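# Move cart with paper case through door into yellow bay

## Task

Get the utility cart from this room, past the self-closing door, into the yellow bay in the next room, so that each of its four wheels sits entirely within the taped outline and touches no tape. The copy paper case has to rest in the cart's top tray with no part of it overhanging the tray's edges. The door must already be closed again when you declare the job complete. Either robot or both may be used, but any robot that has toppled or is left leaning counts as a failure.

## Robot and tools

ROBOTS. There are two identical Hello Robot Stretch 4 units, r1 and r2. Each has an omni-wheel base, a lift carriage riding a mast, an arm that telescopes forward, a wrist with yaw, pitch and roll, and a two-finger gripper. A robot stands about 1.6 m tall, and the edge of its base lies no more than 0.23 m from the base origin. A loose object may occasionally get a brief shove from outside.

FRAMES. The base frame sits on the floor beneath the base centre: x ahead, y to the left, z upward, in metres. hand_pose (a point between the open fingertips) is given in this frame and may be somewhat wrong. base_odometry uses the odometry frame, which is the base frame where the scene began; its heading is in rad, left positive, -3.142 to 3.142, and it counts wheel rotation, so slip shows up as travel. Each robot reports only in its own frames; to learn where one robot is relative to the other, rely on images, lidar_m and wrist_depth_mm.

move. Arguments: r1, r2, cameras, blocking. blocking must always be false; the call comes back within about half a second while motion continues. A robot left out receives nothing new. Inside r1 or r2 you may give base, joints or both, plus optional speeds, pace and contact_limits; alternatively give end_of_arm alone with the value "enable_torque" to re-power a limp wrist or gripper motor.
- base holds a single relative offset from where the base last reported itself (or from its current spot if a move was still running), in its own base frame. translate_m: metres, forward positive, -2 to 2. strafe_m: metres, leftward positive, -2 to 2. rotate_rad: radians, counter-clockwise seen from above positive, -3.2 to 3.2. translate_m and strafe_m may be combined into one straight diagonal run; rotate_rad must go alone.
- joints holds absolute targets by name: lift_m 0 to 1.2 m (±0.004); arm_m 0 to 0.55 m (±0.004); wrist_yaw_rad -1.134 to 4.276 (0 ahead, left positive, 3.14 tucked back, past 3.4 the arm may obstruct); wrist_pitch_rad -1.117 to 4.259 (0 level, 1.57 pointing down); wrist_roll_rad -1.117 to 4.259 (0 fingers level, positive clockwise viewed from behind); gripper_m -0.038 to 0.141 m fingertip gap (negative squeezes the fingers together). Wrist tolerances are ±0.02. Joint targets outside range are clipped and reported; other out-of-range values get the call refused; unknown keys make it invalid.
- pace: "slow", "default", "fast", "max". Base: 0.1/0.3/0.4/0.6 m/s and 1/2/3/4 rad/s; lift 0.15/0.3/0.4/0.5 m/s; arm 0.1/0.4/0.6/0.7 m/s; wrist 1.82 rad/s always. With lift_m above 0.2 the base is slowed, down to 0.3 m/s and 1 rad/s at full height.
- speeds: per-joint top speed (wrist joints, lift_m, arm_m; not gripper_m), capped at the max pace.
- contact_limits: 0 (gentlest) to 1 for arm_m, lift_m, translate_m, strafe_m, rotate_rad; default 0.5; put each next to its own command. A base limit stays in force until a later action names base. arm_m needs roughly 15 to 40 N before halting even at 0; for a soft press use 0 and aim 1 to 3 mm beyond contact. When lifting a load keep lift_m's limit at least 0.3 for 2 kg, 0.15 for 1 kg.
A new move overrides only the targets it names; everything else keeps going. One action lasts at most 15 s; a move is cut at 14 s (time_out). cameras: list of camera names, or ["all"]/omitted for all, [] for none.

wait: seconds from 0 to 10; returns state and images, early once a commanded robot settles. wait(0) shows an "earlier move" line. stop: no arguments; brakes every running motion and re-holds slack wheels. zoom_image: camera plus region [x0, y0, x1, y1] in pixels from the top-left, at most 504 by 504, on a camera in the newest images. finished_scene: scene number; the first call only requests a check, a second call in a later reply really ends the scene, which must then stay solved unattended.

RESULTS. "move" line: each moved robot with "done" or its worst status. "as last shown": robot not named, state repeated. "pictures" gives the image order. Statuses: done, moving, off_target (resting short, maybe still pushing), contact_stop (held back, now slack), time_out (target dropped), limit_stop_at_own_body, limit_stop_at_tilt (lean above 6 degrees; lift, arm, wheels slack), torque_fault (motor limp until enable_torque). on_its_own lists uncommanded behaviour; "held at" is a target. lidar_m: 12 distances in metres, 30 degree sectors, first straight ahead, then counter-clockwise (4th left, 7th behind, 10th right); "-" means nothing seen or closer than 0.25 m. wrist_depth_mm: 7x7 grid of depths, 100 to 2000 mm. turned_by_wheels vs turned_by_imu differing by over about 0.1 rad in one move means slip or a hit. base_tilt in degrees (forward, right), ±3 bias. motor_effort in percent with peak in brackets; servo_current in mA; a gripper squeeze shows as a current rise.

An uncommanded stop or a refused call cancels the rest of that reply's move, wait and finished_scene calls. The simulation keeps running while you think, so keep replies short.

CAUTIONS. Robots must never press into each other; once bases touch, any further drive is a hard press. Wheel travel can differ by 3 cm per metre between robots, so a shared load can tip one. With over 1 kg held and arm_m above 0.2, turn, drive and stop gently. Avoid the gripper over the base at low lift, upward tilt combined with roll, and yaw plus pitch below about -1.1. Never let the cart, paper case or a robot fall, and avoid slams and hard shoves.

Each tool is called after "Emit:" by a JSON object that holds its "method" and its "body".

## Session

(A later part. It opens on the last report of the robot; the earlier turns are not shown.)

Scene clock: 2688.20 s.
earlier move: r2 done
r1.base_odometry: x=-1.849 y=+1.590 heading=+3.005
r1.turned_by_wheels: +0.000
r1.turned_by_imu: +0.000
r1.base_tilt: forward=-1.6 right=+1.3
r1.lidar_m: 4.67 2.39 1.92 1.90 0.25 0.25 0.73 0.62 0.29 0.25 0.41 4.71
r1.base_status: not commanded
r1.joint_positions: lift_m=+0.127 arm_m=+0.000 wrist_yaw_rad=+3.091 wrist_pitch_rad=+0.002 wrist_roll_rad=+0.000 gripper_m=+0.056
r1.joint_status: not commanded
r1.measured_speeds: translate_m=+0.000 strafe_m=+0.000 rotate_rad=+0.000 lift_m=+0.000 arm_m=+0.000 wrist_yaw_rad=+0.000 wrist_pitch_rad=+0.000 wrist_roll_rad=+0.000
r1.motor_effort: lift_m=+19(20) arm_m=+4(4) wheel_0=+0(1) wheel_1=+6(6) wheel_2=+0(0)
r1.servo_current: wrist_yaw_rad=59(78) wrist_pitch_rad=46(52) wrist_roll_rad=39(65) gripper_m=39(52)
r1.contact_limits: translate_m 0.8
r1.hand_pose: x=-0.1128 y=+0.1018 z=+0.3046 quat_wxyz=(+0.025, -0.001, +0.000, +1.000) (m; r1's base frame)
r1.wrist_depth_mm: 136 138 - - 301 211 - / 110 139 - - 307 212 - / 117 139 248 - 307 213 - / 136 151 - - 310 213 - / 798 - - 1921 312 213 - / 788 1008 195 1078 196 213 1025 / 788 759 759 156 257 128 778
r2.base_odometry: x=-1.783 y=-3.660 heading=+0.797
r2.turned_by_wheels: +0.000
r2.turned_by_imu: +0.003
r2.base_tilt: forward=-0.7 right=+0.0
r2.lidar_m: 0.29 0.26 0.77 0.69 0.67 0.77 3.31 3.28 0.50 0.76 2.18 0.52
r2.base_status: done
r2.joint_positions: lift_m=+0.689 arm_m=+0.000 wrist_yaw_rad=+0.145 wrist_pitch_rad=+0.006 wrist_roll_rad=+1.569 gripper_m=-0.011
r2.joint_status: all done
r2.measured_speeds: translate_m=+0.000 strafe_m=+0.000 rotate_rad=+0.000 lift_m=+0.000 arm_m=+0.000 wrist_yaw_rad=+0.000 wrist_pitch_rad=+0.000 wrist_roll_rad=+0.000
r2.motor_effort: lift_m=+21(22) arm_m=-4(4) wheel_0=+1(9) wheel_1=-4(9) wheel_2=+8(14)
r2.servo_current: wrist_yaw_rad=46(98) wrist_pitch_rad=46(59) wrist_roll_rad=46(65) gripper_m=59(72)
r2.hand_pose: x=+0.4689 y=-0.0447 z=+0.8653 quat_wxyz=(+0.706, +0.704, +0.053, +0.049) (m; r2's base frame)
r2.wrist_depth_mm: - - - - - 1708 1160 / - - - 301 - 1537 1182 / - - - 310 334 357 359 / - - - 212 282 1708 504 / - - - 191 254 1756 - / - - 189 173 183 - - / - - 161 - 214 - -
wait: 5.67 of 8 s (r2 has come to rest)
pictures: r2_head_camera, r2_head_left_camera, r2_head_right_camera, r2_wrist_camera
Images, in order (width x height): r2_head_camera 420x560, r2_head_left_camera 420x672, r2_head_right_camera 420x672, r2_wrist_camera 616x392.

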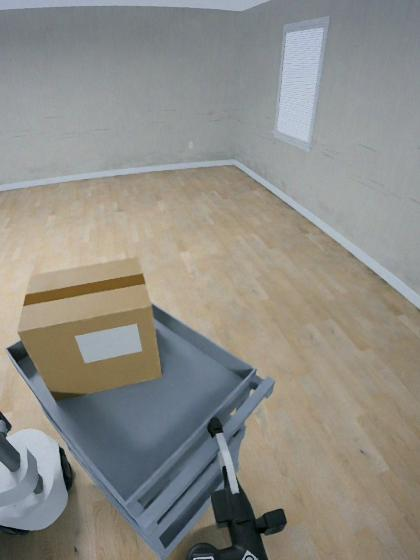

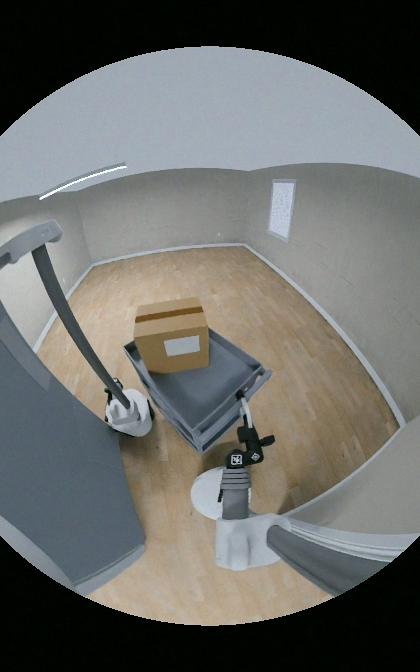

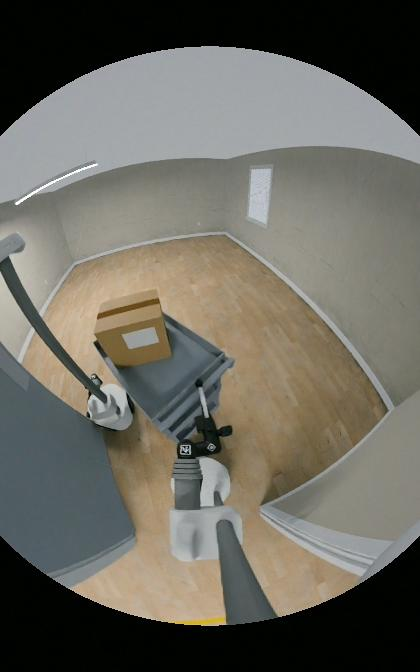

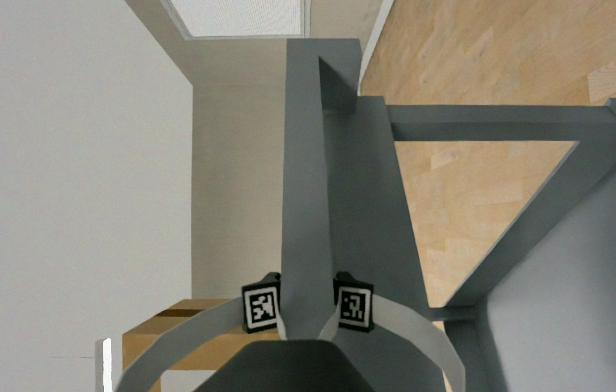

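Emit:
{"method": "move", "body": {"r2": {"base": {"translate_m": -0.0704, "strafe_m": -0.0379}, "pace": "slow"}, "blocking": false, "cameras": []}}

Emit:
{"method": "wait", "body": {"seconds": 3, "cameras": ["r2_head_camera", "r2_wrist_camera", "r1_head_right_camera"]}}

Scene clock: 2797.37 s.
move: r2 moving
r1.base_odometry: x=-1.849 y=+1.590 heading=+3.005
r1.turned_by_wheels: +0.000
r1.turned_by_imu: +0.000
r1.base_tilt: forward=-1.5 right=+1.3
r1.lidar_m: 4.66 2.39 1.90 1.89 0.25 0.25 0.71 0.60 0.28 0.25 0.47 4.71
r1.base_status: not commanded
r1.joint_positions: lift_m=+0.127 arm_m=+0.000 wrist_yaw_rad=+3.091 wrist_pitch_rad=+0.002 wrist_roll_rad=+0.000 gripper_m=+0.056
r1.joint_status: not commanded
r1.measured_speeds: translate_m=+0.000 strafe_m=+0.000 rotate_rad=+0.000 lift_m=+0.000 arm_m=+0.000 wrist_yaw_rad=+0.000 wrist_pitch_rad=+0.000 wrist_roll_rad=+0.000
r1.motor_effort: lift_m=+20(20) arm_m=+4(4) wheel_0=+0(1) wheel_1=+6(6) wheel_2=+0(0)
r1.servo_current: wrist_yaw_rad=52(59) wrist_pitch_rad=46(52) wrist_roll_rad=26(65) gripper_m=39(46)
r1.contact_limits: translate_m 0.8
r1.hand_pose: x=-0.1128 y=+0.1018 z=+0.3046 quat_wxyz=(+0.025, -0.001, +0.000, +1.000) (m; r1's base frame)
r1.wrist_depth_mm: 136 138 - - 303 211 - / 110 138 - - 306 211 - / 117 139 249 - 309 212 - / 137 150 - - 310 213 - / 798 1921 - 1921 314 213 - / 788 1025 195 1098 196 214 1042 / 788 750 750 156 258 128 759
r2.base_odometry: x=-1.787 y=-3.674 heading=+0.797
r2.turned_by_wheels: +0.001
r2.turned_by_imu: +0.001
r2.base_tilt: forward=-0.7 right=+0.0
r2.lidar_m: 0.31 0.26 0.77 0.68 0.67 0.76 3.29 3.29 0.48 0.72 2.20 0.55
r2.base_status: translate_m moving; strafe_m moving
r2.joint_positions: lift_m=+0.689 arm_m=+0.000 wrist_yaw_rad=+0.147 wrist_pitch_rad=+0.006 wrist_roll_rad=+1.569 gripper_m=-0.011
r2.joint_status: not commanded
r2.measured_speeds: translate_m=-0.048 strafe_m=-0.026 rotate_rad=+0.001 lift_m=+0.000 arm_m=+0.000 wrist_yaw_rad=+0.006 wrist_pitch_rad=+0.000 wrist_roll_rad=+0.000
r2.motor_effort: lift_m=+21(21) arm_m=-4(4) wheel_0=+5(5) wheel_1=-7(9) wheel_2=+14(15)
r2.servo_current: wrist_yaw_rad=52(59) wrist_pitch_rad=46(46) wrist_roll_rad=52(59) gripper_m=65(72)
r2.hand_pose: x=+0.4690 y=-0.0441 z=+0.8653 quat_wxyz=(+0.706, +0.704, +0.054, +0.050) (m; r2's base frame)
r2.wrist_depth_mm: - - - - - 1618 1160 / - - - 310 - 1576 1160 / - - - 306 330 1464 1118 / - - - 212 281 1708 500 / - - - 191 254 1708 - / - - 496 174 183 - - / - 433 161 - 214 - -
pictures: none
No camera images: "cameras" was empty.

Scene clock: 2798.83 s.
earlier move: r2 done
r1.base_odometry: x=-1.849 y=+1.590 heading=+3.005
r1.turned_by_wheels: +0.000
r1.turned_by_imu: +0.000
r1.base_tilt: forward=-1.6 right=+1.3
r1.lidar_m: 4.66 2.36 1.92 1.89 0.25 0.25 0.71 0.48 0.25 0.25 3.09 4.70
r1.base_status: not commanded
r1.joint_positions: lift_m=+0.127 arm_m=+0.000 wrist_yaw_rad=+3.091 wrist_pitch_rad=+0.002 wrist_roll_rad=+0.000 gripper_m=+0.056
r1.joint_status: not commanded
r1.measured_speeds: translate_m=+0.000 strafe_m=+0.000 rotate_rad=+0.000 lift_m=+0.000 arm_m=+0.000 wrist_yaw_rad=+0.000 wrist_pitch_rad=+0.000 wrist_roll_rad=+0.000
r1.motor_effort: lift_m=+20(20) arm_m=+4(4) wheel_0=+0(1) wheel_1=+6(6) wheel_2=+0(0)
r1.servo_current: wrist_yaw_rad=52(65) wrist_pitch_rad=46(52) wrist_roll_rad=33(65) gripper_m=46(52)
r1.contact_limits: translate_m 0.8
r1.hand_pose: x=-0.1128 y=+0.1018 z=+0.3046 quat_wxyz=(+0.025, -0.001, +0.000, +1.000) (m; r1's base frame)
r1.wrist_depth_mm: 136 138 - - 301 211 - / 110 138 - - 306 211 - / 117 139 249 - 307 213 - / 136 151 - - 309 213 - / 842 1983 - 1921 312 213 - / 842 991 195 1098 196 213 1042 / 798 759 768 156 256 127 768
r2.base_odometry: x=-1.805 y=-3.736 heading=+0.797
r2.turned_by_wheels: -0.001
r2.turned_by_imu: +0.000
r2.base_tilt: forward=-0.7 right=+0.0
r2.lidar_m: 0.25 0.25 0.84 0.69 0.68 0.80 3.21 3.22 0.42 0.59 2.21 0.55
r2.base_status: done
r2.joint_positions: lift_m=+0.689 arm_m=+0.000 wrist_yaw_rad=+0.148 wrist_pitch_rad=+0.006 wrist_roll_rad=+1.569 gripper_m=-0.011
r2.joint_status: not commanded
r2.measured_speeds: translate_m=+0.000 strafe_m=+0.000 rotate_rad=+0.000 lift_m=+0.000 arm_m=+0.000 wrist_yaw_rad=+0.000 wrist_pitch_rad=+0.000 wrist_roll_rad=+0.000
r2.motor_effort: lift_m=+21(22) arm_m=-4(4) wheel_0=-1(5) wheel_1=-4(9) wheel_2=+8(16)
r2.servo_current: wrist_yaw_rad=46(72) wrist_pitch_rad=46(52) wrist_roll_rad=46(65) gripper_m=65(72)
r2.hand_pose: x=+0.4691 y=-0.0439 z=+0.8653 quat_wxyz=(+0.706, +0.704, +0.054, +0.050) (m; r2's base frame)
r2.wrist_depth_mm: - - - - - 1661 1160 / - - - 309 - 1618 1182 / - - - 325 355 362 364 / - - - 223 298 1661 488 / - - - 191 257 1708 535 / - - 189 171 182 707 - / - 480 418 - 211 - -
wait: 1.47 of 3 s (r2 has come to rest)
pictures: r1_head_right_camera, r2_head_camera, r2_wrist_camera
Images, in order (width x height): r1_head_right_camera 420x672, r2_head_camera 420x560, r2_wrist_camera 616x392.

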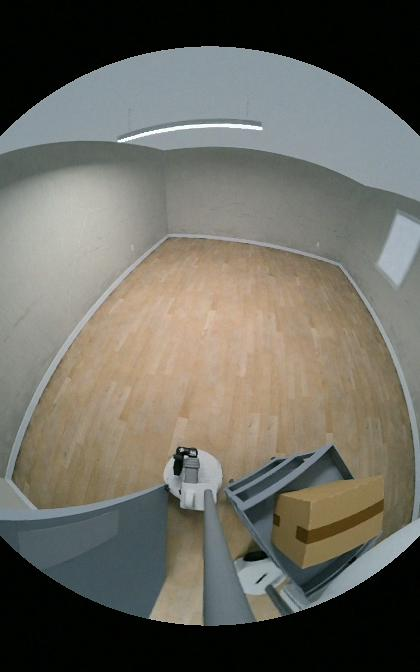

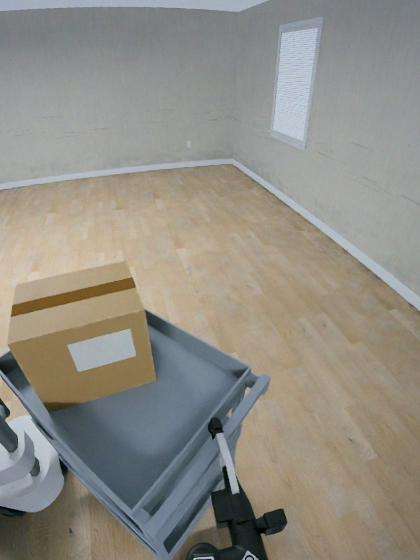

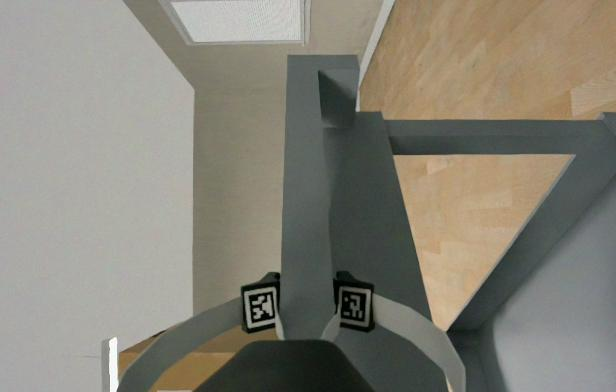

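Emit:
{"method": "move", "body": {"r2": {"base": {"translate_m": 0.0985, "strafe_m": 0.0174}, "pace": "slow"}, "blocking": false, "cameras": []}}

Emit:
{"method": "wait", "body": {"seconds": 3, "cameras": ["r2_head_camera", "r2_wrist_camera", "r1_head_right_camera"]}}

Scene clock: 2954.37 s.
move: r2 moving
r1.base_odometry: x=-1.849 y=+1.590 heading=+3.005
r1.turned_by_wheels: +0.000
r1.turned_by_imu: +0.000
r1.base_tilt: forward=-1.6 right=+1.3
r1.lidar_m: 4.67 2.40 1.93 1.90 0.25 0.26 0.71 0.52 0.25 0.25 3.10 4.70
r1.base_status: not commanded
r1.joint_positions: lift_m=+0.127 arm_m=+0.000 wrist_yaw_rad=+3.091 wrist_pitch_rad=+0.002 wrist_roll_rad=+0.000 gripper_m=+0.056
r1.joint_status: not commanded
r1.measured_speeds: translate_m=+0.000 strafe_m=+0.000 rotate_rad=+0.000 lift_m=+0.000 arm_m=+0.000 wrist_yaw_rad=+0.000 wrist_pitch_rad=+0.000 wrist_roll_rad=+0.000
r1.motor_effort: lift_m=+20(20) arm_m=+4(4) wheel_0=+1(1) wheel_1=+6(6) wheel_2=+0(0)
r1.servo_current: wrist_yaw_rad=85(85) wrist_pitch_rad=46(46) wrist_roll_rad=52(59) gripper_m=39(46)
r1.contact_limits: translate_m 0.8
r1.hand_pose: x=-0.1128 y=+0.1018 z=+0.3046 quat_wxyz=(+0.025, -0.001, +0.000, +1.000) (m; r1's base frame)
r1.wrist_depth_mm: 136 138 - - 300 212 - / 110 138 - - 306 213 - / 117 139 248 - 307 213 - / 136 151 - - 310 213 - / 831 1983 - 1983 312 213 - / 831 991 195 1078 196 214 1042 / 788 750 750 156 256 128 768
r2.base_odometry: x=-1.798 y=-3.727 heading=+0.797
r2.turned_by_wheels: +0.000
r2.turned_by_imu: +0.001
r2.base_tilt: forward=-0.7 right=+0.0
r2.lidar_m: 0.26 0.25 0.83 0.68 0.68 0.80 3.26 3.25 0.41 0.62 2.19 0.56
r2.base_status: translate_m moving; strafe_m moving
r2.joint_positions: lift_m=+0.689 arm_m=+0.000 wrist_yaw_rad=+0.146 wrist_pitch_rad=+0.006 wrist_roll_rad=+1.569 gripper_m=-0.011
r2.joint_status: not commanded
r2.measured_speeds: translate_m=+0.049 strafe_m=+0.008 rotate_rad=+0.002 lift_m=+0.000 arm_m=+0.000 wrist_yaw_rad=-0.021 wrist_pitch_rad=+0.000 wrist_roll_rad=+0.000
r2.motor_effort: lift_m=+21(22) arm_m=-4(4) wheel_0=+4(9) wheel_1=+8(9) wheel_2=-11(12)
r2.servo_current: wrist_yaw_rad=46(65) wrist_pitch_rad=46(52) wrist_roll_rad=46(52) gripper_m=59(72)
r2.hand_pose: x=+0.4689 y=-0.0447 z=+0.8653 quat_wxyz=(+0.706, +0.704, +0.053, +0.050) (m; r2's base frame)
r2.wrist_depth_mm: - - - - - 1661 1138 / - - - 317 - 1708 1182 / - - - 329 359 362 364 / - - - 224 301 1756 488 / - - - 191 258 1708 535 / - - 189 170 182 715 - / - - 413 - 211 - -
pictures: none
No camera images: "cameras" was empty.

Scene clock: 2956.13 s.
earlier move: r2 done
r1.base_odometry: x=-1.849 y=+1.590 heading=+3.005
r1.turned_by_wheels: +0.000
r1.turned_by_imu: +0.000
r1.base_tilt: forward=-1.5 right=+1.3
r1.lidar_m: 4.67 2.39 1.91 1.89 0.25 0.26 0.71 0.73 0.25 0.25 0.47 4.69
r1.base_status: not commanded
r1.joint_positions: lift_m=+0.127 arm_m=+0.000 wrist_yaw_rad=+3.091 wrist_pitch_rad=+0.002 wrist_roll_rad=+0.000 gripper_m=+0.056
r1.joint_status: not commanded
r1.measured_speeds: translate_m=+0.000 strafe_m=+0.000 rotate_rad=+0.000 lift_m=+0.000 arm_m=+0.000 wrist_yaw_rad=+0.000 wrist_pitch_rad=+0.000 wrist_roll_rad=+0.000
r1.motor_effort: lift_m=+20(20) arm_m=+4(4) wheel_0=+0(1) wheel_1=+5(6) wheel_2=+0(0)
r1.servo_current: wrist_yaw_rad=39(85) wrist_pitch_rad=39(52) wrist_roll_rad=46(65) gripper_m=39(46)
r1.contact_limits: translate_m 0.8
r1.hand_pose: x=-0.1128 y=+0.1018 z=+0.3046 quat_wxyz=(+0.025, -0.001, +0.000, +1.000) (m; r1's base frame)
r1.wrist_depth_mm: 136 138 - - 301 212 - / 110 138 - - 304 212 - / 117 139 248 - 307 212 - / 136 151 - - 310 213 - / 809 - - 1983 312 213 - / 788 1078 195 1098 196 214 1025 / 778 759 741 156 258 128 768
r2.base_odometry: x=-1.748 y=-3.654 heading=+0.796
r2.turned_by_wheels: -0.001
r2.turned_by_imu: -0.001
r2.base_tilt: forward=-0.7 right=+0.1
r2.lidar_m: 0.25 0.26 0.77 0.70 0.70 0.81 3.34 3.34 0.48 0.82 2.19 0.55
r2.base_status: done
r2.joint_positions: lift_m=+0.689 arm_m=+0.000 wrist_yaw_rad=+0.137 wrist_pitch_rad=+0.006 wrist_roll_rad=+1.569 gripper_m=-0.011
r2.joint_status: not commanded
r2.measured_speeds: translate_m=+0.000 strafe_m=+0.000 rotate_rad=+0.000 lift_m=+0.000 arm_m=+0.000 wrist_yaw_rad=+0.000 wrist_pitch_rad=+0.000 wrist_roll_rad=+0.000
r2.motor_effort: lift_m=+21(22) arm_m=-4(4) wheel_0=+0(9) wheel_1=+4(9) wheel_2=-11(15)
r2.servo_current: wrist_yaw_rad=39(72) wrist_pitch_rad=46(52) wrist_roll_rad=52(59) gripper_m=65(72)
r2.hand_pose: x=+0.4686 y=-0.0471 z=+0.8653 quat_wxyz=(+0.706, +0.705, +0.050, +0.047) (m; r2's base frame)
r2.wrist_depth_mm: - - - - - 1708 1160 / - - - - - 1661 1182 / - - - 340 366 1464 1118 / - - - 232 315 1618 1182 / - - - 196 262 1708 504 / - - 187 166 183 1708 - / - - 402 - 206 - -
wait: 1.77 of 3 s (r2 has come to rest)
pictures: r1_head_right_camera, r2_head_camera, r2_wrist_camera
Images, in order (width x height): r1_head_right_camera 420x672, r2_head_camera 420x560, r2_wrist_camera 616x392.

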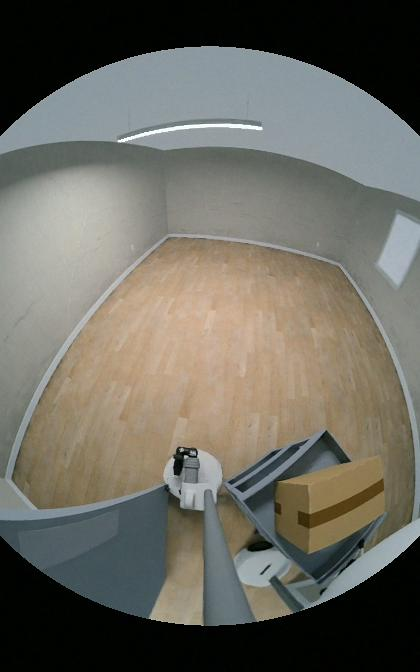

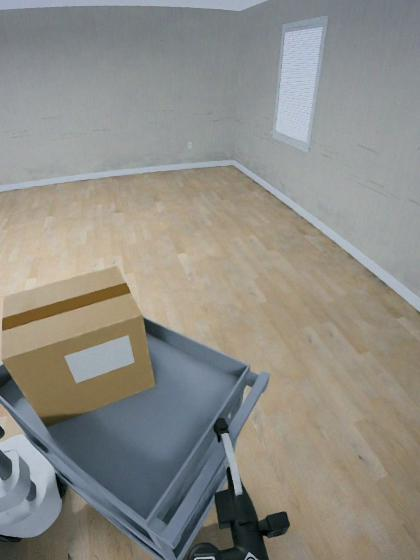

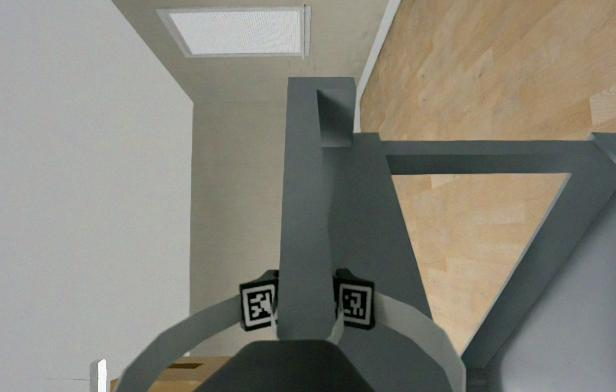

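Emit:
{"method": "move", "body": {"blocking": false, "cameras": ["r1_head_right_camera", "r2_head_camera", "r2_wrist_camera", "r1_head_camera"]}}

Scene clock: 2977.83 s.
r1.base_odometry: x=-1.849 y=+1.590 heading=+3.005
r1.turned_by_wheels: +0.000
r1.turned_by_imu: +0.000
r1.base_tilt: forward=-1.6 right=+1.3
r1.lidar_m: 4.67 2.39 1.92 1.88 0.25 0.25 0.74 0.73 0.26 0.25 0.49 4.73
r1.base_status: not commanded
r1.joint_positions: lift_m=+0.127 arm_m=+0.000 wrist_yaw_rad=+3.091 wrist_pitch_rad=+0.002 wrist_roll_rad=+0.000 gripper_m=+0.056
r1.joint_status: not commanded
r1.measured_speeds: translate_m=+0.000 strafe_m=+0.000 rotate_rad=+0.000 lift_m=+0.000 arm_m=+0.000 wrist_yaw_rad=+0.000 wrist_pitch_rad=+0.000 wrist_roll_rad=+0.000
r1.motor_effort: lift_m=+19(20) arm_m=+4(4) wheel_0=+0(1) wheel_1=+5(6) wheel_2=+0(0)
r1.servo_current: wrist_yaw_rad=59(85) wrist_pitch_rad=39(52) wrist_roll_rad=52(65) gripper_m=39(46)
r1.contact_limits: translate_m 0.8
r1.hand_pose: x=-0.1128 y=+0.1018 z=+0.3046 quat_wxyz=(+0.025, -0.001, +0.000, +1.000) (m; r1's base frame)
r1.wrist_depth_mm: 136 138 - - 301 212 - / 110 139 - - 306 212 - / 117 139 250 - 309 213 - / 136 151 - - 309 213 - / 809 - - 1863 312 213 - / 778 1098 194 1098 196 213 1060 / 788 750 759 156 258 128 778
r2.base_odometry: x=-1.748 y=-3.654 heading=+0.796
r2.turned_by_wheels: +0.000
r2.turned_by_imu: +0.000
r2.base_tilt: forward=-0.7 right=+0.1
r2.lidar_m: 0.25 0.25 0.75 0.73 0.69 0.80 3.32 3.33 0.50 0.80 2.18 0.55
r2.base_status: done
r2.joint_positions: lift_m=+0.689 arm_m=+0.000 wrist_yaw_rad=+0.137 wrist_pitch_rad=+0.006 wrist_roll_rad=+1.569 gripper_m=-0.011
r2.joint_status: not commanded
r2.measured_speeds: translate_m=+0.000 strafe_m=+0.000 rotate_rad=+0.000 lift_m=+0.000 arm_m=+0.000 wrist_yaw_rad=+0.000 wrist_pitch_rad=+0.000 wrist_roll_rad=+0.000
r2.motor_effort: lift_m=+21(22) arm_m=-4(4) wheel_0=+0(9) wheel_1=+5(9) wheel_2=-11(15)
r2.servo_current: wrist_yaw_rad=59(72) wrist_pitch_rad=46(52) wrist_roll_rad=39(59) gripper_m=65(72)
r2.hand_pose: x=+0.4686 y=-0.0471 z=+0.8653 quat_wxyz=(+0.706, +0.705, +0.050, +0.047) (m; r2's base frame)
r2.wrist_depth_mm: - - - - - 1661 1160 / - - - - - 1661 1160 / - - - 340 368 1464 1118 / - - - 231 315 1576 1160 / - - - 197 262 1708 504 / - - 187 165 182 1756 - / - - 399 - 206 - -
pictures: r1_head_camera, r1_head_right_camera, r2_head_camera, r2_wrist_camera
Images, in order (width x height): r1_head_camera 420x560, r1_head_right_camera 420x672, r2_head_camera 420x560, r2_wrist_camera 616x392.

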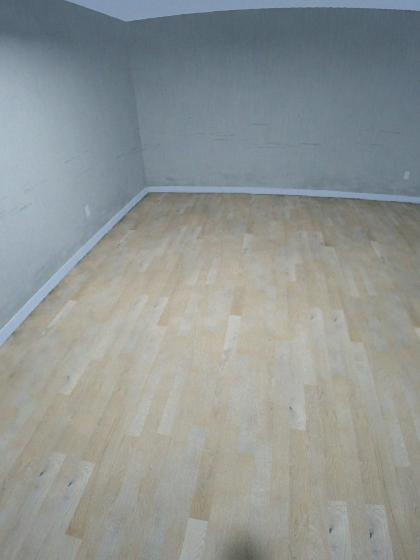

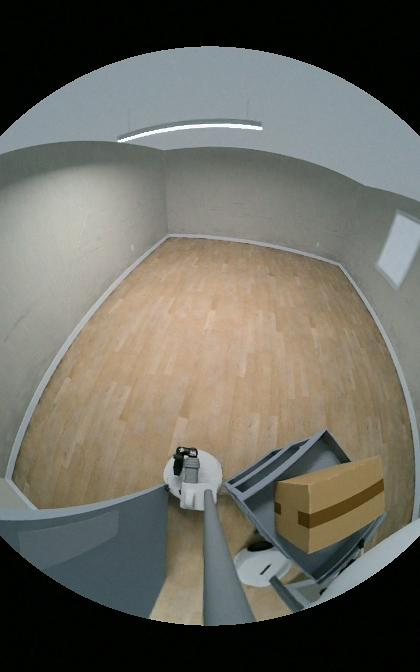

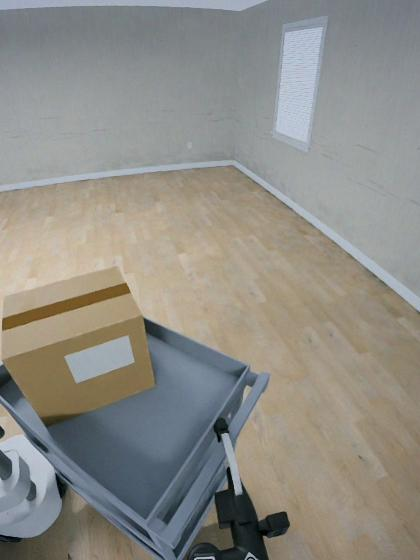

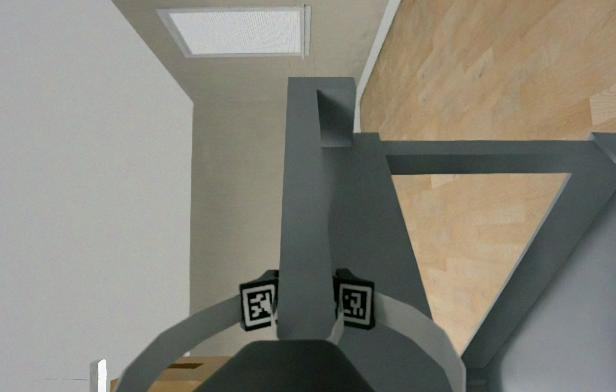

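Emit:
{"method": "zoom_image", "body": {"camera": "r1_head_right_camera", "region": [140, 420, 420, 640]}}

Emit:
{"method": "move", "body": {"blocking": false, "cameras": ["r2_head_left_camera", "r2_head_right_camera"]}}

Scaled by 1.800 from the camera's 420x672 image, which has a finer 600x960 frame.

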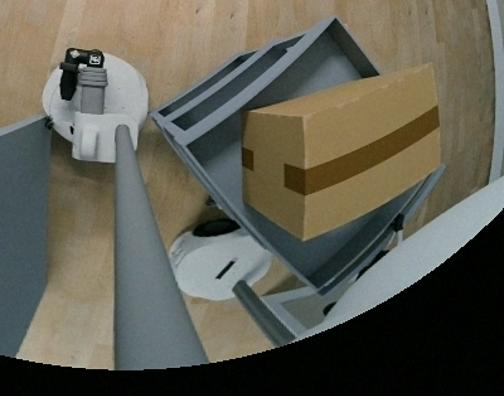

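Scene clock: 2994.47 s.
r1.base_odometry: x=-1.849 y=+1.590 heading=+3.005
r1.turned_by_wheels: +0.000
r1.turned_by_imu: +0.000
r1.base_tilt: forward=-1.6 right=+1.3
r1.lidar_m: 4.65 2.40 1.92 1.89 0.25 0.26 0.73 0.72 0.25 0.25 0.46 4.72
r1.base_status: not commanded
r1.joint_positions: lift_m=+0.127 arm_m=+0.000 wrist_yaw_rad=+3.091 wrist_pitch_rad=+0.002 wrist_roll_rad=+0.000 gripper_m=+0.056
r1.joint_status: not commanded
r1.measured_speeds: translate_m=+0.000 strafe_m=+0.000 rotate_rad=+0.000 lift_m=+0.000 arm_m=+0.000 wrist_yaw_rad=+0.000 wrist_pitch_rad=+0.000 wrist_roll_rad=+0.000
r1.motor_effort: lift_m=+20(20) arm_m=+4(4) wheel_0=+0(1) wheel_1=+5(6) wheel_2=+0(0)
r1.servo_current: wrist_yaw_rad=46(85) wrist_pitch_rad=39(52) wrist_roll_rad=46(65) gripper_m=33(46)
r1.contact_limits: translate_m 0.8
r1.hand_pose: x=-0.1128 y=+0.1018 z=+0.3046 quat_wxyz=(+0.025, -0.001, +0.000, +1.000) (m; r1's base frame)
r1.wrist_depth_mm: 136 138 - - 303 212 - / 110 138 - - 306 212 - / 117 139 249 - 307 213 - / 136 150 - - 310 213 - / 809 - - 1863 314 213 - / 788 1098 194 1078 197 214 1025 / 778 759 759 156 258 127 778
r2.base_odometry: x=-1.748 y=-3.654 heading=+0.796
r2.turned_by_wheels: +0.000
r2.turned_by_imu: +0.000
r2.base_tilt: forward=-0.7 right=+0.1
r2.lidar_m: 0.25 0.27 0.73 0.72 0.68 0.82 3.33 3.30 0.49 0.79 2.19 0.55
r2.base_status: done
r2.joint_positions: lift_m=+0.689 arm_m=+0.000 wrist_yaw_rad=+0.137 wrist_pitch_rad=+0.006 wrist_roll_rad=+1.569 gripper_m=-0.011
r2.joint_status: not commanded
r2.measured_speeds: translate_m=+0.000 strafe_m=+0.000 rotate_rad=+0.000 lift_m=+0.000 arm_m=+0.000 wrist_yaw_rad=+0.000 wrist_pitch_rad=+0.000 wrist_roll_rad=+0.000
r2.motor_effort: lift_m=+21(22) arm_m=-4(4) wheel_0=+0(9) wheel_1=+4(9) wheel_2=-11(15)
r2.servo_current: wrist_yaw_rad=52(72) wrist_pitch_rad=46(52) wrist_roll_rad=46(59) gripper_m=65(72)
r2.hand_pose: x=+0.4686 y=-0.0471 z=+0.8653 quat_wxyz=(+0.706, +0.705, +0.050, +0.047) (m; r2's base frame)
r2.wrist_depth_mm: - - - - - 1661 1138 / - - - - - 1661 1182 / - - - 338 368 1464 1118 / - - - 231 315 1576 1182 / - - - 197 262 1708 504 / - - 187 166 183 1708 - / - - 399 - 206 - -
pictures: r2_head_left_camera, r2_head_right_camera
Images, in order (width x height): r2_head_left_camera 420x672, r2_head_right_camera 420x672.

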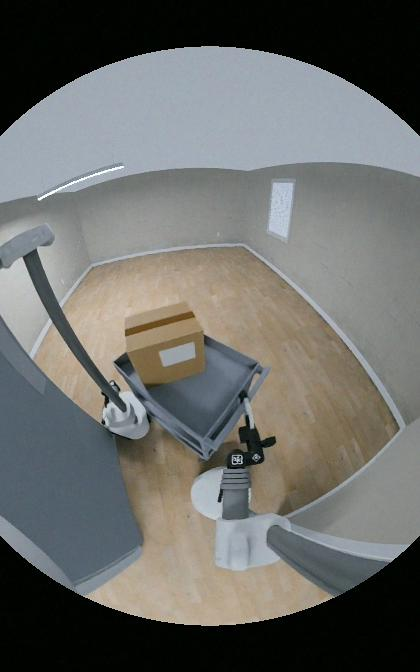

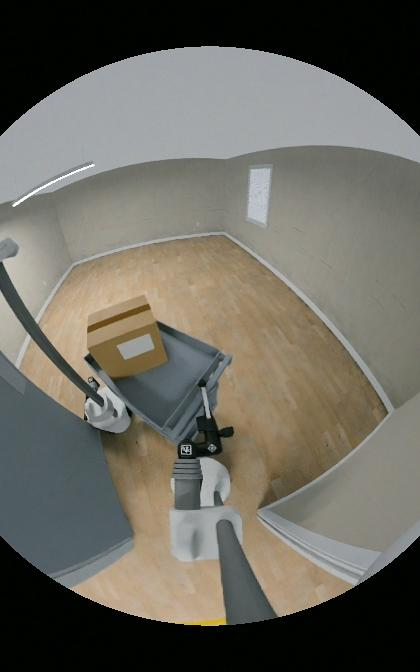

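Emit:
{"method": "move", "body": {"blocking": false, "r1": {"base": {"strafe_m": 0.11, "translate_m": -0.01}, "pace": "slow", "contact_limits": {"strafe_m": 0.5, "translate_m": 0.5}}, "cameras": []}}

Emit:
{"method": "wait", "body": {"seconds": 3, "cameras": ["r1_head_right_camera"]}}

r1: "contact_limits": strafe_m and translate_m are given together and make one move, which takes one limit: state it under one of them only
Scene clock: 3060.00 s.
r1.base_odometry: x=-1.849 y=+1.590 heading=+3.005
r1.turned_by_wheels: +0.000
r1.turned_by_imu: +0.000
r1.base_tilt: forward=-1.6 right=+1.3
r1.lidar_m: 4.64 2.40 1.93 1.90 0.25 0.26 0.71 0.76 0.25 0.25 0.46 4.71
r1.base_status: not commanded
r1.joint_positions: lift_m=+0.127 arm_m=+0.000 wrist_yaw_rad=+3.091 wrist_pitch_rad=+0.002 wrist_roll_rad=+0.000 gripper_m=+0.056
r1.joint_status: not commanded
r1.measured_speeds: translate_m=+0.000 strafe_m=+0.000 rotate_rad=+0.000 lift_m=+0.000 arm_m=+0.000 wrist_yaw_rad=+0.000 wrist_pitch_rad=+0.000 wrist_roll_rad=+0.000
r1.motor_effort: lift_m=+20(20) arm_m=+4(4) wheel_0=+0(1) wheel_1=+5(6) wheel_2=+0(0)
r1.servo_current: wrist_yaw_rad=39(85) wrist_pitch_rad=39(52) wrist_roll_rad=59(65) gripper_m=39(46)
r1.contact_limits: translate_m 0.8
r1.hand_pose: x=-0.1128 y=+0.1018 z=+0.3046 quat_wxyz=(+0.025, -0.001, +0.000, +1.000) (m; r1's base frame)
r1.wrist_depth_mm: 136 138 - - 301 211 - / 110 139 - - 306 212 - / 117 139 248 - 307 213 - / 136 151 - - 309 213 - / 809 - - 1863 312 213 - / 778 1078 195 1078 196 214 1042 / 788 759 750 156 257 127 778
r2.base_odometry: x=-1.748 y=-3.654 heading=+0.796
r2.turned_by_wheels: +0.000
r2.turned_by_imu: +0.000
r2.base_tilt: forward=-0.7 right=+0.1
r2.lidar_m: 0.25 0.26 0.75 0.74 0.68 0.80 3.32 3.34 0.48 0.81 2.16 0.57
r2.base_status: done
r2.joint_positions: lift_m=+0.689 arm_m=+0.000 wrist_yaw_rad=+0.137 wrist_pitch_rad=+0.006 wrist_roll_rad=+1.569 gripper_m=-0.011
r2.joint_status: not commanded
r2.measured_speeds: translate_m=+0.000 strafe_m=+0.000 rotate_rad=+0.000 lift_m=+0.000 arm_m=+0.000 wrist_yaw_rad=+0.000 wrist_pitch_rad=+0.000 wrist_roll_rad=+0.000
r2.motor_effort: lift_m=+21(22) arm_m=-4(4) wheel_0=-1(9) wheel_1=+4(9) wheel_2=-11(15)
r2.servo_current: wrist_yaw_rad=52(72) wrist_pitch_rad=39(52) wrist_roll_rad=39(59) gripper_m=65(72)
r2.hand_pose: x=+0.4686 y=-0.0471 z=+0.8653 quat_wxyz=(+0.706, +0.705, +0.050, +0.047) (m; r2's base frame)
r2.wrist_depth_mm: - - - - - 1661 1182 / - - - - - 1661 1160 / - - - 342 366 1464 1138 / - - - 231 315 1576 1205 / - - - 196 262 1708 504 / - - 187 165 183 1708 - / - - 402 - 206 - -
pictures: none

not run: a call was refused earlier in this reply.

Emit:
{"method": "move", "body": {"blocking": false, "r1": {"base": {"strafe_m": 0.11, "translate_m": -0.01}, "pace": "slow", "contact_limits": {"strafe_m": 0.5}}, "cameras": []}}

Emit:
{"method": "wait", "body": {"seconds": 3, "cameras": ["r1_head_right_camera"]}}

Scene clock: 3063.90 s.
move: r1 moving
r1.base_odometry: x=-1.850 y=+1.576 heading=+3.004
r1.turned_by_wheels: +0.000
r1.turned_by_imu: +0.000
r1.base_tilt: forward=-1.6 right=+1.2
r1.lidar_m: 4.67 2.38 1.90 1.88 0.25 0.25 0.68 0.75 0.25 0.25 0.51 4.71
r1.base_status: translate_m moving; strafe_m moving
r1.joint_positions: lift_m=+0.127 arm_m=+0.000 wrist_yaw_rad=+3.091 wrist_pitch_rad=+0.002 wrist_roll_rad=+0.000 gripper_m=+0.056
r1.joint_status: not commanded
r1.measured_speeds: translate_m=-0.005 strafe_m=+0.053 rotate_rad=-0.001 lift_m=+0.000 arm_m=+0.000 wrist_yaw_rad=+0.000 wrist_pitch_rad=+0.000 wrist_roll_rad=+0.000
r1.motor_effort: lift_m=+20(20) arm_m=+4(4) wheel_0=-12(13) wheel_1=+7(10) wheel_2=+6(6)
r1.servo_current: wrist_yaw_rad=59(59) wrist_pitch_rad=33(46) wrist_roll_rad=46(46) gripper_m=46(46)
r1.contact_limits: strafe_m 0.5
r1.hand_pose: x=-0.1128 y=+0.1018 z=+0.3046 quat_wxyz=(+0.025, -0.001, +0.000, +1.000) (m; r1's base frame)
r1.wrist_depth_mm: 136 138 - - 298 211 - / 110 139 - - 336 211 - / 117 139 249 - 306 211 - / 136 151 - - 307 213 - / 820 - - 1921 309 213 - / 788 1078 194 1078 196 213 1042 / 788 750 741 156 257 213 759
r2.base_odometry: x=-1.748 y=-3.654 heading=+0.796
r2.turned_by_wheels: +0.000
r2.turned_by_imu: +0.001
r2.base_tilt: forward=-0.7 right=+0.1
r2.lidar_m: 0.25 0.25 0.76 0.72 0.69 0.82 3.33 3.32 0.49 0.80 2.18 0.57
r2.base_status: not commanded
r2.joint_positions: lift_m=+0.689 arm_m=+0.000 wrist_yaw_rad=+0.137 wrist_pitch_rad=+0.006 wrist_roll_rad=+1.569 gripper_m=-0.011
r2.joint_status: not commanded
r2.measured_speeds: translate_m=+0.000 strafe_m=+0.000 rotate_rad=+0.000 lift_m=+0.000 arm_m=+0.000 wrist_yaw_rad=+0.000 wrist_pitch_rad=+0.000 wrist_roll_rad=+0.000
r2.motor_effort: lift_m=+21(22) arm_m=-4(4) wheel_0=-1(1) wheel_1=+4(5) wheel_2=-11(11)
r2.servo_current: wrist_yaw_rad=59(59) wrist_pitch_rad=39(52) wrist_roll_rad=52(59) gripper_m=65(72)
r2.hand_pose: x=+0.4686 y=-0.0471 z=+0.8653 quat_wxyz=(+0.706, +0.705, +0.050, +0.047) (m; r2's base frame)
r2.wrist_depth_mm: - - - - - 1661 1138 / - - - - - 1708 1182 / - - - 338 368 377 379 / - - - 230 315 1618 1229 / - - - 196 260 1708 508 / - - 187 166 182 1576 - / - - 404 - 206 - -
pictures: none
No camera images: "cameras" was empty.

Scene clock: 3064.90 s.
earlier move: r1 contact_stop
r1.base_odometry: x=-1.850 y=+1.560 heading=+3.002
r1.turned_by_wheels: -0.002
r1.turned_by_imu: -0.011
r1.base_tilt: forward=-1.6 right=+1.2
r1.lidar_m: 4.67 2.37 1.88 1.88 0.25 0.25 0.66 0.78 0.25 0.25 0.47 4.72
r1.base_status: translate_m contact_stop (by the wheels' count: -0.003 of -0.010); strafe_m contact_stop (by the wheels' count: +0.030 of +0.110)
r1.joint_positions: lift_m=+0.127 arm_m=+0.000 wrist_yaw_rad=+3.091 wrist_pitch_rad=+0.002 wrist_roll_rad=+0.000 gripper_m=+0.056
r1.joint_status: not commanded
r1.measured_speeds: translate_m=+0.000 strafe_m=+0.000 rotate_rad=+0.000 lift_m=+0.000 arm_m=+0.000 wrist_yaw_rad=+0.000 wrist_pitch_rad=+0.000 wrist_roll_rad=+0.000
r1.on_its_own: the wheels are slack since a contact_stop
r1.motor_effort: lift_m=+20(20) arm_m=+4(4) wheel_0=+0(29) wheel_1=+0(23) wheel_2=+0(16)
r1.servo_current: wrist_yaw_rad=52(65) wrist_pitch_rad=46(52) wrist_roll_rad=52(59) gripper_m=39(46)
r1.contact_limits: strafe_m 0.5
r1.hand_pose: x=-0.1128 y=+0.1018 z=+0.3046 quat_wxyz=(+0.025, -0.001, +0.000, +1.000) (m; r1's base frame)
r1.wrist_depth_mm: 136 138 - - 298 211 - / 109 138 - - 303 212 - / 115 139 247 - 304 211 - / 134 151 - - 307 213 - / 809 - - 1921 309 213 - / 798 1205 195 991 197 213 1008 / 778 750 768 156 259 214 809
r2.base_odometry: x=-1.748 y=-3.654 heading=+0.796
r2.turned_by_wheels: +0.000
r2.turned_by_imu: +0.000
r2.base_tilt: forward=-0.7 right=+0.1
r2.lidar_m: 0.25 0.25 0.77 0.73 0.70 0.81 3.33 3.33 0.50 0.79 2.19 0.57
r2.base_status: not commanded
r2.joint_positions: lift_m=+0.689 arm_m=+0.000 wrist_yaw_rad=+0.137 wrist_pitch_rad=+0.006 wrist_roll_rad=+1.569 gripper_m=-0.011
r2.joint_status: not commanded
r2.measured_speeds: translate_m=+0.000 strafe_m=+0.000 rotate_rad=+0.000 lift_m=+0.000 arm_m=+0.000 wrist_yaw_rad=+0.000 wrist_pitch_rad=+0.000 wrist_roll_rad=+0.000
r2.motor_effort: lift_m=+21(22) arm_m=-4(4) wheel_0=+0(1) wheel_1=+5(5) wheel_2=-11(11)
r2.servo_current: wrist_yaw_rad=39(59) wrist_pitch_rad=46(52) wrist_roll_rad=46(65) gripper_m=59(72)
r2.hand_pose: x=+0.4686 y=-0.0471 z=+0.8653 quat_wxyz=(+0.706, +0.705, +0.050, +0.047) (m; r2's base frame)
r2.wrist_depth_mm: - - - - - 1618 1160 / - - - - - 1661 1182 / - - - 338 366 377 382 / - - - 230 314 1576 1255 / - - - 196 260 1708 504 / - - 187 166 182 1576 - / - - 407 - 207 - -
wait: 1.00 of 3 s (r1 has come to rest)
pictures: r1_head_right_camera
Images, in order (width x height): r1_head_right_camera 420x672.

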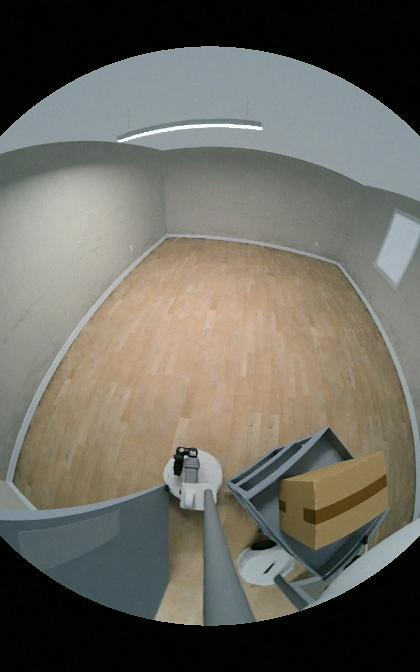

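Emit:
{"method": "move", "body": {"blocking": false, "r1": {"base": {"strafe_m": 0.08}, "pace": "slow", "contact_limits": {"strafe_m": 0.8}}, "cameras": []}}

Emit:
{"method": "wait", "body": {"seconds": 3, "cameras": ["r1_head_right_camera"]}}

Scene clock: 3072.90 s.
move: r1 moving
r1.base_odometry: x=-1.852 y=+1.547 heading=+3.003
r1.turned_by_wheels: +0.001
r1.turned_by_imu: +0.002
r1.base_tilt: forward=-1.6 right=+1.3
r1.lidar_m: 4.66 2.35 1.90 1.87 0.25 0.26 0.65 0.76 0.25 0.25 0.49 4.69
r1.base_status: strafe_m moving
r1.joint_positions: lift_m=+0.127 arm_m=+0.000 wrist_yaw_rad=+3.091 wrist_pitch_rad=+0.002 wrist_roll_rad=+0.000 gripper_m=+0.056
r1.joint_status: not commanded
r1.measured_speeds: translate_m=+0.001 strafe_m=+0.056 rotate_rad=-0.008 lift_m=+0.000 arm_m=+0.000 wrist_yaw_rad=+0.000 wrist_pitch_rad=+0.000 wrist_roll_rad=+0.000
r1.motor_effort: lift_m=+20(20) arm_m=+4(4) wheel_0=-31(32) wheel_1=+30(30) wheel_2=+11(13)
r1.servo_current: wrist_yaw_rad=46(72) wrist_pitch_rad=52(52) wrist_roll_rad=52(65) gripper_m=39(46)
r1.contact_limits: strafe_m 0.8
r1.hand_pose: x=-0.1128 y=+0.1018 z=+0.3046 quat_wxyz=(+0.025, -0.001, +0.000, +1.000) (m; r1's base frame)
r1.wrist_depth_mm: 136 138 - - 294 211 - / 109 138 - - 298 212 - / 113 139 251 - 300 212 - / 135 153 - - 303 213 - / 820 - - 1921 306 213 - / 809 1182 193 960 196 213 1025 / 788 759 759 156 278 215 778
r2.base_odometry: x=-1.748 y=-3.654 heading=+0.796
r2.turned_by_wheels: +0.000
r2.turned_by_imu: +0.000
r2.base_tilt: forward=-0.7 right=+0.1
r2.lidar_m: 0.25 0.25 0.77 0.73 0.69 0.83 3.33 3.32 0.50 0.79 2.17 0.56
r2.base_status: not commanded
r2.joint_positions: lift_m=+0.689 arm_m=+0.000 wrist_yaw_rad=+0.137 wrist_pitch_rad=+0.006 wrist_roll_rad=+1.569 gripper_m=-0.011
r2.joint_status: not commanded
r2.measured_speeds: translate_m=+0.000 strafe_m=+0.000 rotate_rad=+0.000 lift_m=+0.000 arm_m=+0.000 wrist_yaw_rad=+0.000 wrist_pitch_rad=+0.000 wrist_roll_rad=+0.000
r2.motor_effort: lift_m=+21(21) arm_m=-4(4) wheel_0=+0(1) wheel_1=+4(5) wheel_2=-10(11)
r2.servo_current: wrist_yaw_rad=46(52) wrist_pitch_rad=46(52) wrist_roll_rad=46(59) gripper_m=59(72)
r2.hand_pose: x=+0.4686 y=-0.0471 z=+0.8653 quat_wxyz=(+0.706, +0.705, +0.050, +0.047) (m; r2's base frame)
r2.wrist_depth_mm: - - - - - 1708 1160 / - - - - - 1661 1160 / - - - 338 368 377 379 / - - - 231 315 1618 1229 / - - - 196 262 1708 504 / - - 187 165 182 1576 - / - - 404 - 206 - -
pictures: none
No camera images: "cameras" was empty.

Scene clock: 3074.33 s.
earlier move: r1 done
r1.base_odometry: x=-1.861 y=+1.482 heading=+3.003
r1.turned_by_wheels: +0.000
r1.turned_by_imu: +0.000
r1.base_tilt: forward=-1.6 right=+1.3
r1.lidar_m: 4.67 2.40 1.91 1.89 0.25 0.25 0.67 0.79 0.25 0.25 0.48 4.70
r1.base_status: done
r1.joint_positions: lift_m=+0.127 arm_m=+0.000 wrist_yaw_rad=+3.091 wrist_pitch_rad=+0.002 wrist_roll_rad=+0.000 gripper_m=+0.056
r1.joint_status: not commanded
r1.measured_speeds: translate_m=+0.000 strafe_m=+0.000 rotate_rad=+0.000 lift_m=+0.000 arm_m=+0.000 wrist_yaw_rad=+0.000 wrist_pitch_rad=+0.000 wrist_roll_rad=+0.000
r1.motor_effort: lift_m=+20(20) arm_m=+4(4) wheel_0=-31(35) wheel_1=+29(34) wheel_2=+12(13)
r1.servo_current: wrist_yaw_rad=59(72) wrist_pitch_rad=39(52) wrist_roll_rad=65(65) gripper_m=39(46)
r1.contact_limits: strafe_m 0.8
r1.hand_pose: x=-0.1128 y=+0.1018 z=+0.3046 quat_wxyz=(+0.025, -0.001, +0.000, +1.000) (m; r1's base frame)
r1.wrist_depth_mm: 136 138 - - 296 212 - / 109 138 - - 329 212 - / 116 139 250 - 303 212 - / 135 153 - - 304 213 - / 809 - - 1921 306 214 - / 798 1205 195 960 196 214 1042 / 788 759 750 155 278 214 778
r2.base_odometry: x=-1.748 y=-3.654 heading=+0.796
r2.turned_by_wheels: +0.000
r2.turned_by_imu: +0.000
r2.base_tilt: forward=-0.7 right=+0.1
r2.lidar_m: 0.25 0.25 0.74 0.72 0.70 0.81 3.32 3.34 0.51 0.83 2.17 0.53
r2.base_status: not commanded
r2.joint_positions: lift_m=+0.689 arm_m=+0.000 wrist_yaw_rad=+0.137 wrist_pitch_rad=+0.006 wrist_roll_rad=+1.569 gripper_m=-0.011
r2.joint_status: not commanded
r2.measured_speeds: translate_m=+0.000 strafe_m=+0.000 rotate_rad=+0.000 lift_m=+0.000 arm_m=+0.000 wrist_yaw_rad=+0.000 wrist_pitch_rad=+0.000 wrist_roll_rad=+0.000
r2.motor_effort: lift_m=+21(22) arm_m=-4(4) wheel_0=+0(1) wheel_1=+5(5) wheel_2=-11(11)
r2.servo_current: wrist_yaw_rad=52(59) wrist_pitch_rad=46(52) wrist_roll_rad=39(65) gripper_m=59(72)
r2.hand_pose: x=+0.4686 y=-0.0471 z=+0.8653 quat_wxyz=(+0.706, +0.705, +0.050, +0.047) (m; r2's base frame)
r2.wrist_depth_mm: - - - - - 1661 1160 / - - - - - 1708 1160 / - - - 340 368 377 377 / - - - 230 315 1576 1205 / - - - 196 260 1708 500 / - - 187 166 183 1618 - / - - 404 - 207 - -
wait: 1.43 of 3 s (r1 has come to rest)
pictures: r1_head_right_camera
Images, in order (width x height): r1_head_right_camera 420x672.

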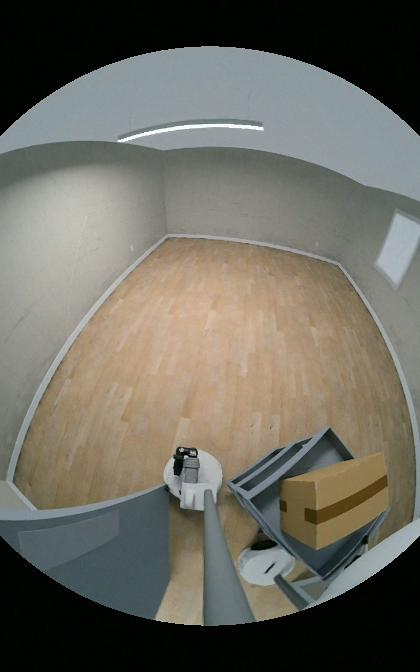

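Emit:
{"method": "move", "body": {"blocking": false, "r1": {"base": {"strafe_m": -0.008}, "pace": "slow"}, "r2": {"base": {"translate_m": -0.0985, "strafe_m": 0.0685}, "pace": "slow"}, "cameras": []}}

Emit:
{"method": "wait", "body": {"seconds": 4, "cameras": ["r1_head_right_camera", "r2_head_camera"]}}

Scene clock: 3120.20 s.
move: r1 contact_stop; r2 moving
r1.base_odometry: x=-1.861 y=+1.484 heading=+3.004
r1.turned_by_wheels: +0.001
r1.turned_by_imu: +0.001
r1.base_tilt: forward=-1.6 right=+1.2
r1.lidar_m: 4.67 2.36 1.90 1.88 0.25 0.25 0.65 0.74 0.25 0.25 0.48 4.72
r1.base_status: strafe_m contact_stop
r1.joint_positions: lift_m=+0.127 arm_m=+0.000 wrist_yaw_rad=+3.091 wrist_pitch_rad=+0.002 wrist_roll_rad=+0.000 gripper_m=+0.056
r1.joint_status: not commanded
r1.measured_speeds: translate_m=+0.000 strafe_m=+0.000 rotate_rad=+0.000 lift_m=+0.000 arm_m=+0.000 wrist_yaw_rad=+0.000 wrist_pitch_rad=+0.000 wrist_roll_rad=+0.000
r1.on_its_own: the wheels are slack since a contact_stop
r1.motor_effort: lift_m=+20(20) arm_m=+4(4) wheel_0=+0(30) wheel_1=-2(29) wheel_2=+0(10)
r1.servo_current: wrist_yaw_rad=46(65) wrist_pitch_rad=46(46) wrist_roll_rad=46(72) gripper_m=39(46)
r1.hand_pose: x=-0.1128 y=+0.1018 z=+0.3046 quat_wxyz=(+0.025, -0.001, +0.000, +1.000) (m; r1's base frame)
r1.wrist_depth_mm: 136 138 - - 296 212 - / 110 138 - - 329 212 - / 113 139 252 - 303 213 - / 135 153 - - 304 213 - / 788 - - 1863 306 214 - / 788 1078 195 976 197 214 1042 / 798 759 759 155 279 213 778
r2.base_odometry: x=-1.761 y=-3.657 heading=+0.796
r2.turned_by_wheels: +0.000
r2.turned_by_imu: +0.000
r2.base_tilt: forward=-0.6 right=+0.1
r2.lidar_m: 0.25 0.25 0.78 0.72 0.69 0.79 3.32 3.33 0.49 0.78 2.17 0.56
r2.base_status: translate_m moving; strafe_m moving
r2.joint_positions: lift_m=+0.689 arm_m=+0.000 wrist_yaw_rad=+0.137 wrist_pitch_rad=+0.006 wrist_roll_rad=+1.569 gripper_m=-0.011
r2.joint_status: not commanded
r2.measured_speeds: translate_m=-0.045 strafe_m=+0.031 rotate_rad=-0.004 lift_m=+0.000 arm_m=+0.000 wrist_yaw_rad=+0.000 wrist_pitch_rad=+0.000 wrist_roll_rad=+0.000
r2.motor_effort: lift_m=+21(21) arm_m=-4(4) wheel_0=-9(11) wheel_1=+3(6) wheel_2=+7(11)
r2.servo_current: wrist_yaw_rad=52(52) wrist_pitch_rad=39(52) wrist_roll_rad=46(59) gripper_m=65(65)
r2.hand_pose: x=+0.4686 y=-0.0471 z=+0.8653 quat_wxyz=(+0.706, +0.705, +0.050, +0.047) (m; r2's base frame)
r2.wrist_depth_mm: - - - - - 1618 1160 / - - - 332 - 1661 1182 / - - - 345 368 373 373 / - - - 228 310 1708 1229 / - - - 195 260 1708 500 / - - 188 165 184 683 - / - - 404 - 206 - -
pictures: none
No camera images: "cameras" was empty.

not run: a stop that you did not command came earlier in this reply.

Emit:
{"method": "wait", "body": {"seconds": 3, "cameras": ["r1_head_right_camera", "r2_head_camera"]}}

Scene clock: 3123.77 s.
earlier move: r1 contact_stop; r2 done
r1.base_odometry: x=-1.861 y=+1.484 heading=+3.004
r1.turned_by_wheels: +0.000
r1.turned_by_imu: +0.000
r1.base_tilt: forward=-1.6 right=+1.3
r1.lidar_m: 4.65 2.37 1.91 1.86 0.25 0.26 0.69 0.50 0.25 0.25 0.62 4.70
r1.base_status: strafe_m contact_stop (by the wheels' count: -0.002 of -0.008)
r1.joint_positions: lift_m=+0.127 arm_m=+0.000 wrist_yaw_rad=+3.091 wrist_pitch_rad=+0.002 wrist_roll_rad=+0.000 gripper_m=+0.056
r1.joint_status: not commanded
r1.measured_speeds: translate_m=+0.000 strafe_m=+0.000 rotate_rad=+0.000 lift_m=+0.000 arm_m=+0.000 wrist_yaw_rad=+0.000 wrist_pitch_rad=+0.000 wrist_roll_rad=+0.000
r1.on_its_own: the wheels are slack since a contact_stop
r1.motor_effort: lift_m=+20(20) arm_m=+4(4) wheel_0=+0(30) wheel_1=+0(29) wheel_2=+0(10)
r1.servo_current: wrist_yaw_rad=52(65) wrist_pitch_rad=46(52) wrist_roll_rad=33(72) gripper_m=39(46)
r1.hand_pose: x=-0.1128 y=+0.1018 z=+0.3046 quat_wxyz=(+0.025, -0.001, +0.000, +1.000) (m; r1's base frame)
r1.wrist_depth_mm: 136 138 - - 297 212 - / 109 138 - - 327 211 - / 113 139 252 - 303 213 - / 135 153 - - 303 213 - / 809 1708 - 1921 306 213 - / 809 917 195 976 196 214 1025 / 788 750 759 155 279 215 768
r2.base_odometry: x=-1.866 y=-3.677 heading=+0.797
r2.turned_by_wheels: +0.000
r2.turned_by_imu: +0.000
r2.base_tilt: forward=-0.7 right=+0.1
r2.lidar_m: 0.29 0.25 0.78 0.61 0.57 0.72 3.26 3.25 0.49 0.67 2.27 0.48
r2.base_status: done
r2.joint_positions: lift_m=+0.689 arm_m=+0.000 wrist_yaw_rad=+0.137 wrist_pitch_rad=+0.006 wrist_roll_rad=+1.569 gripper_m=-0.011
r2.joint_status: not commanded
r2.measured_speeds: translate_m=+0.000 strafe_m=+0.000 rotate_rad=+0.000 lift_m=+0.000 arm_m=+0.000 wrist_yaw_rad=+0.000 wrist_pitch_rad=+0.000 wrist_roll_rad=+0.000
r2.motor_effort: lift_m=+21(21) arm_m=-4(4) wheel_0=-7(14) wheel_1=+5(6) wheel_2=+4(11)
r2.servo_current: wrist_yaw_rad=46(65) wrist_pitch_rad=46(52) wrist_roll_rad=46(59) gripper_m=65(72)
r2.hand_pose: x=+0.4685 y=-0.0472 z=+0.8653 quat_wxyz=(+0.706, +0.705, +0.050, +0.046) (m; r2's base frame)
r2.wrist_depth_mm: - - - - - 1618 1160 / - - - 303 - 1708 1160 / - - - 304 347 362 359 / - - - 211 281 1708 492 / - - - 193 252 1708 - / - - 188 170 182 732 - / - 427 421 - 211 - -
wait: 0.00 of 3 s (r1 and r2 have come to rest)
pictures: r1_head_right_camera, r2_head_camera
Images, in order (width x height): r1_head_right_camera 420x672, r2_head_camera 420x560.

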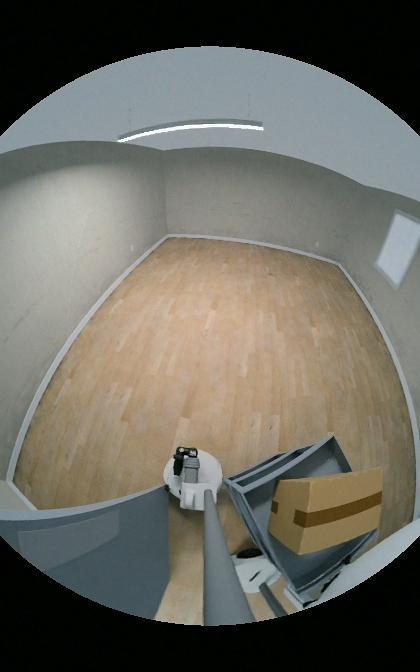

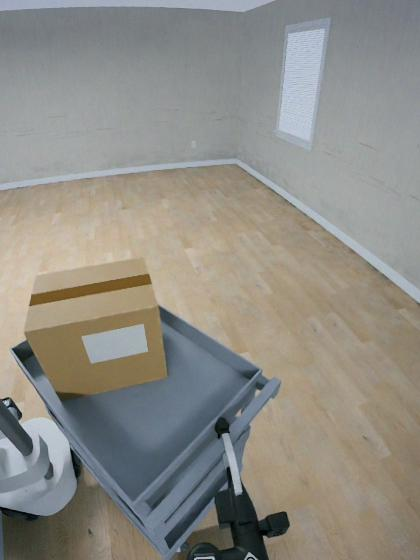

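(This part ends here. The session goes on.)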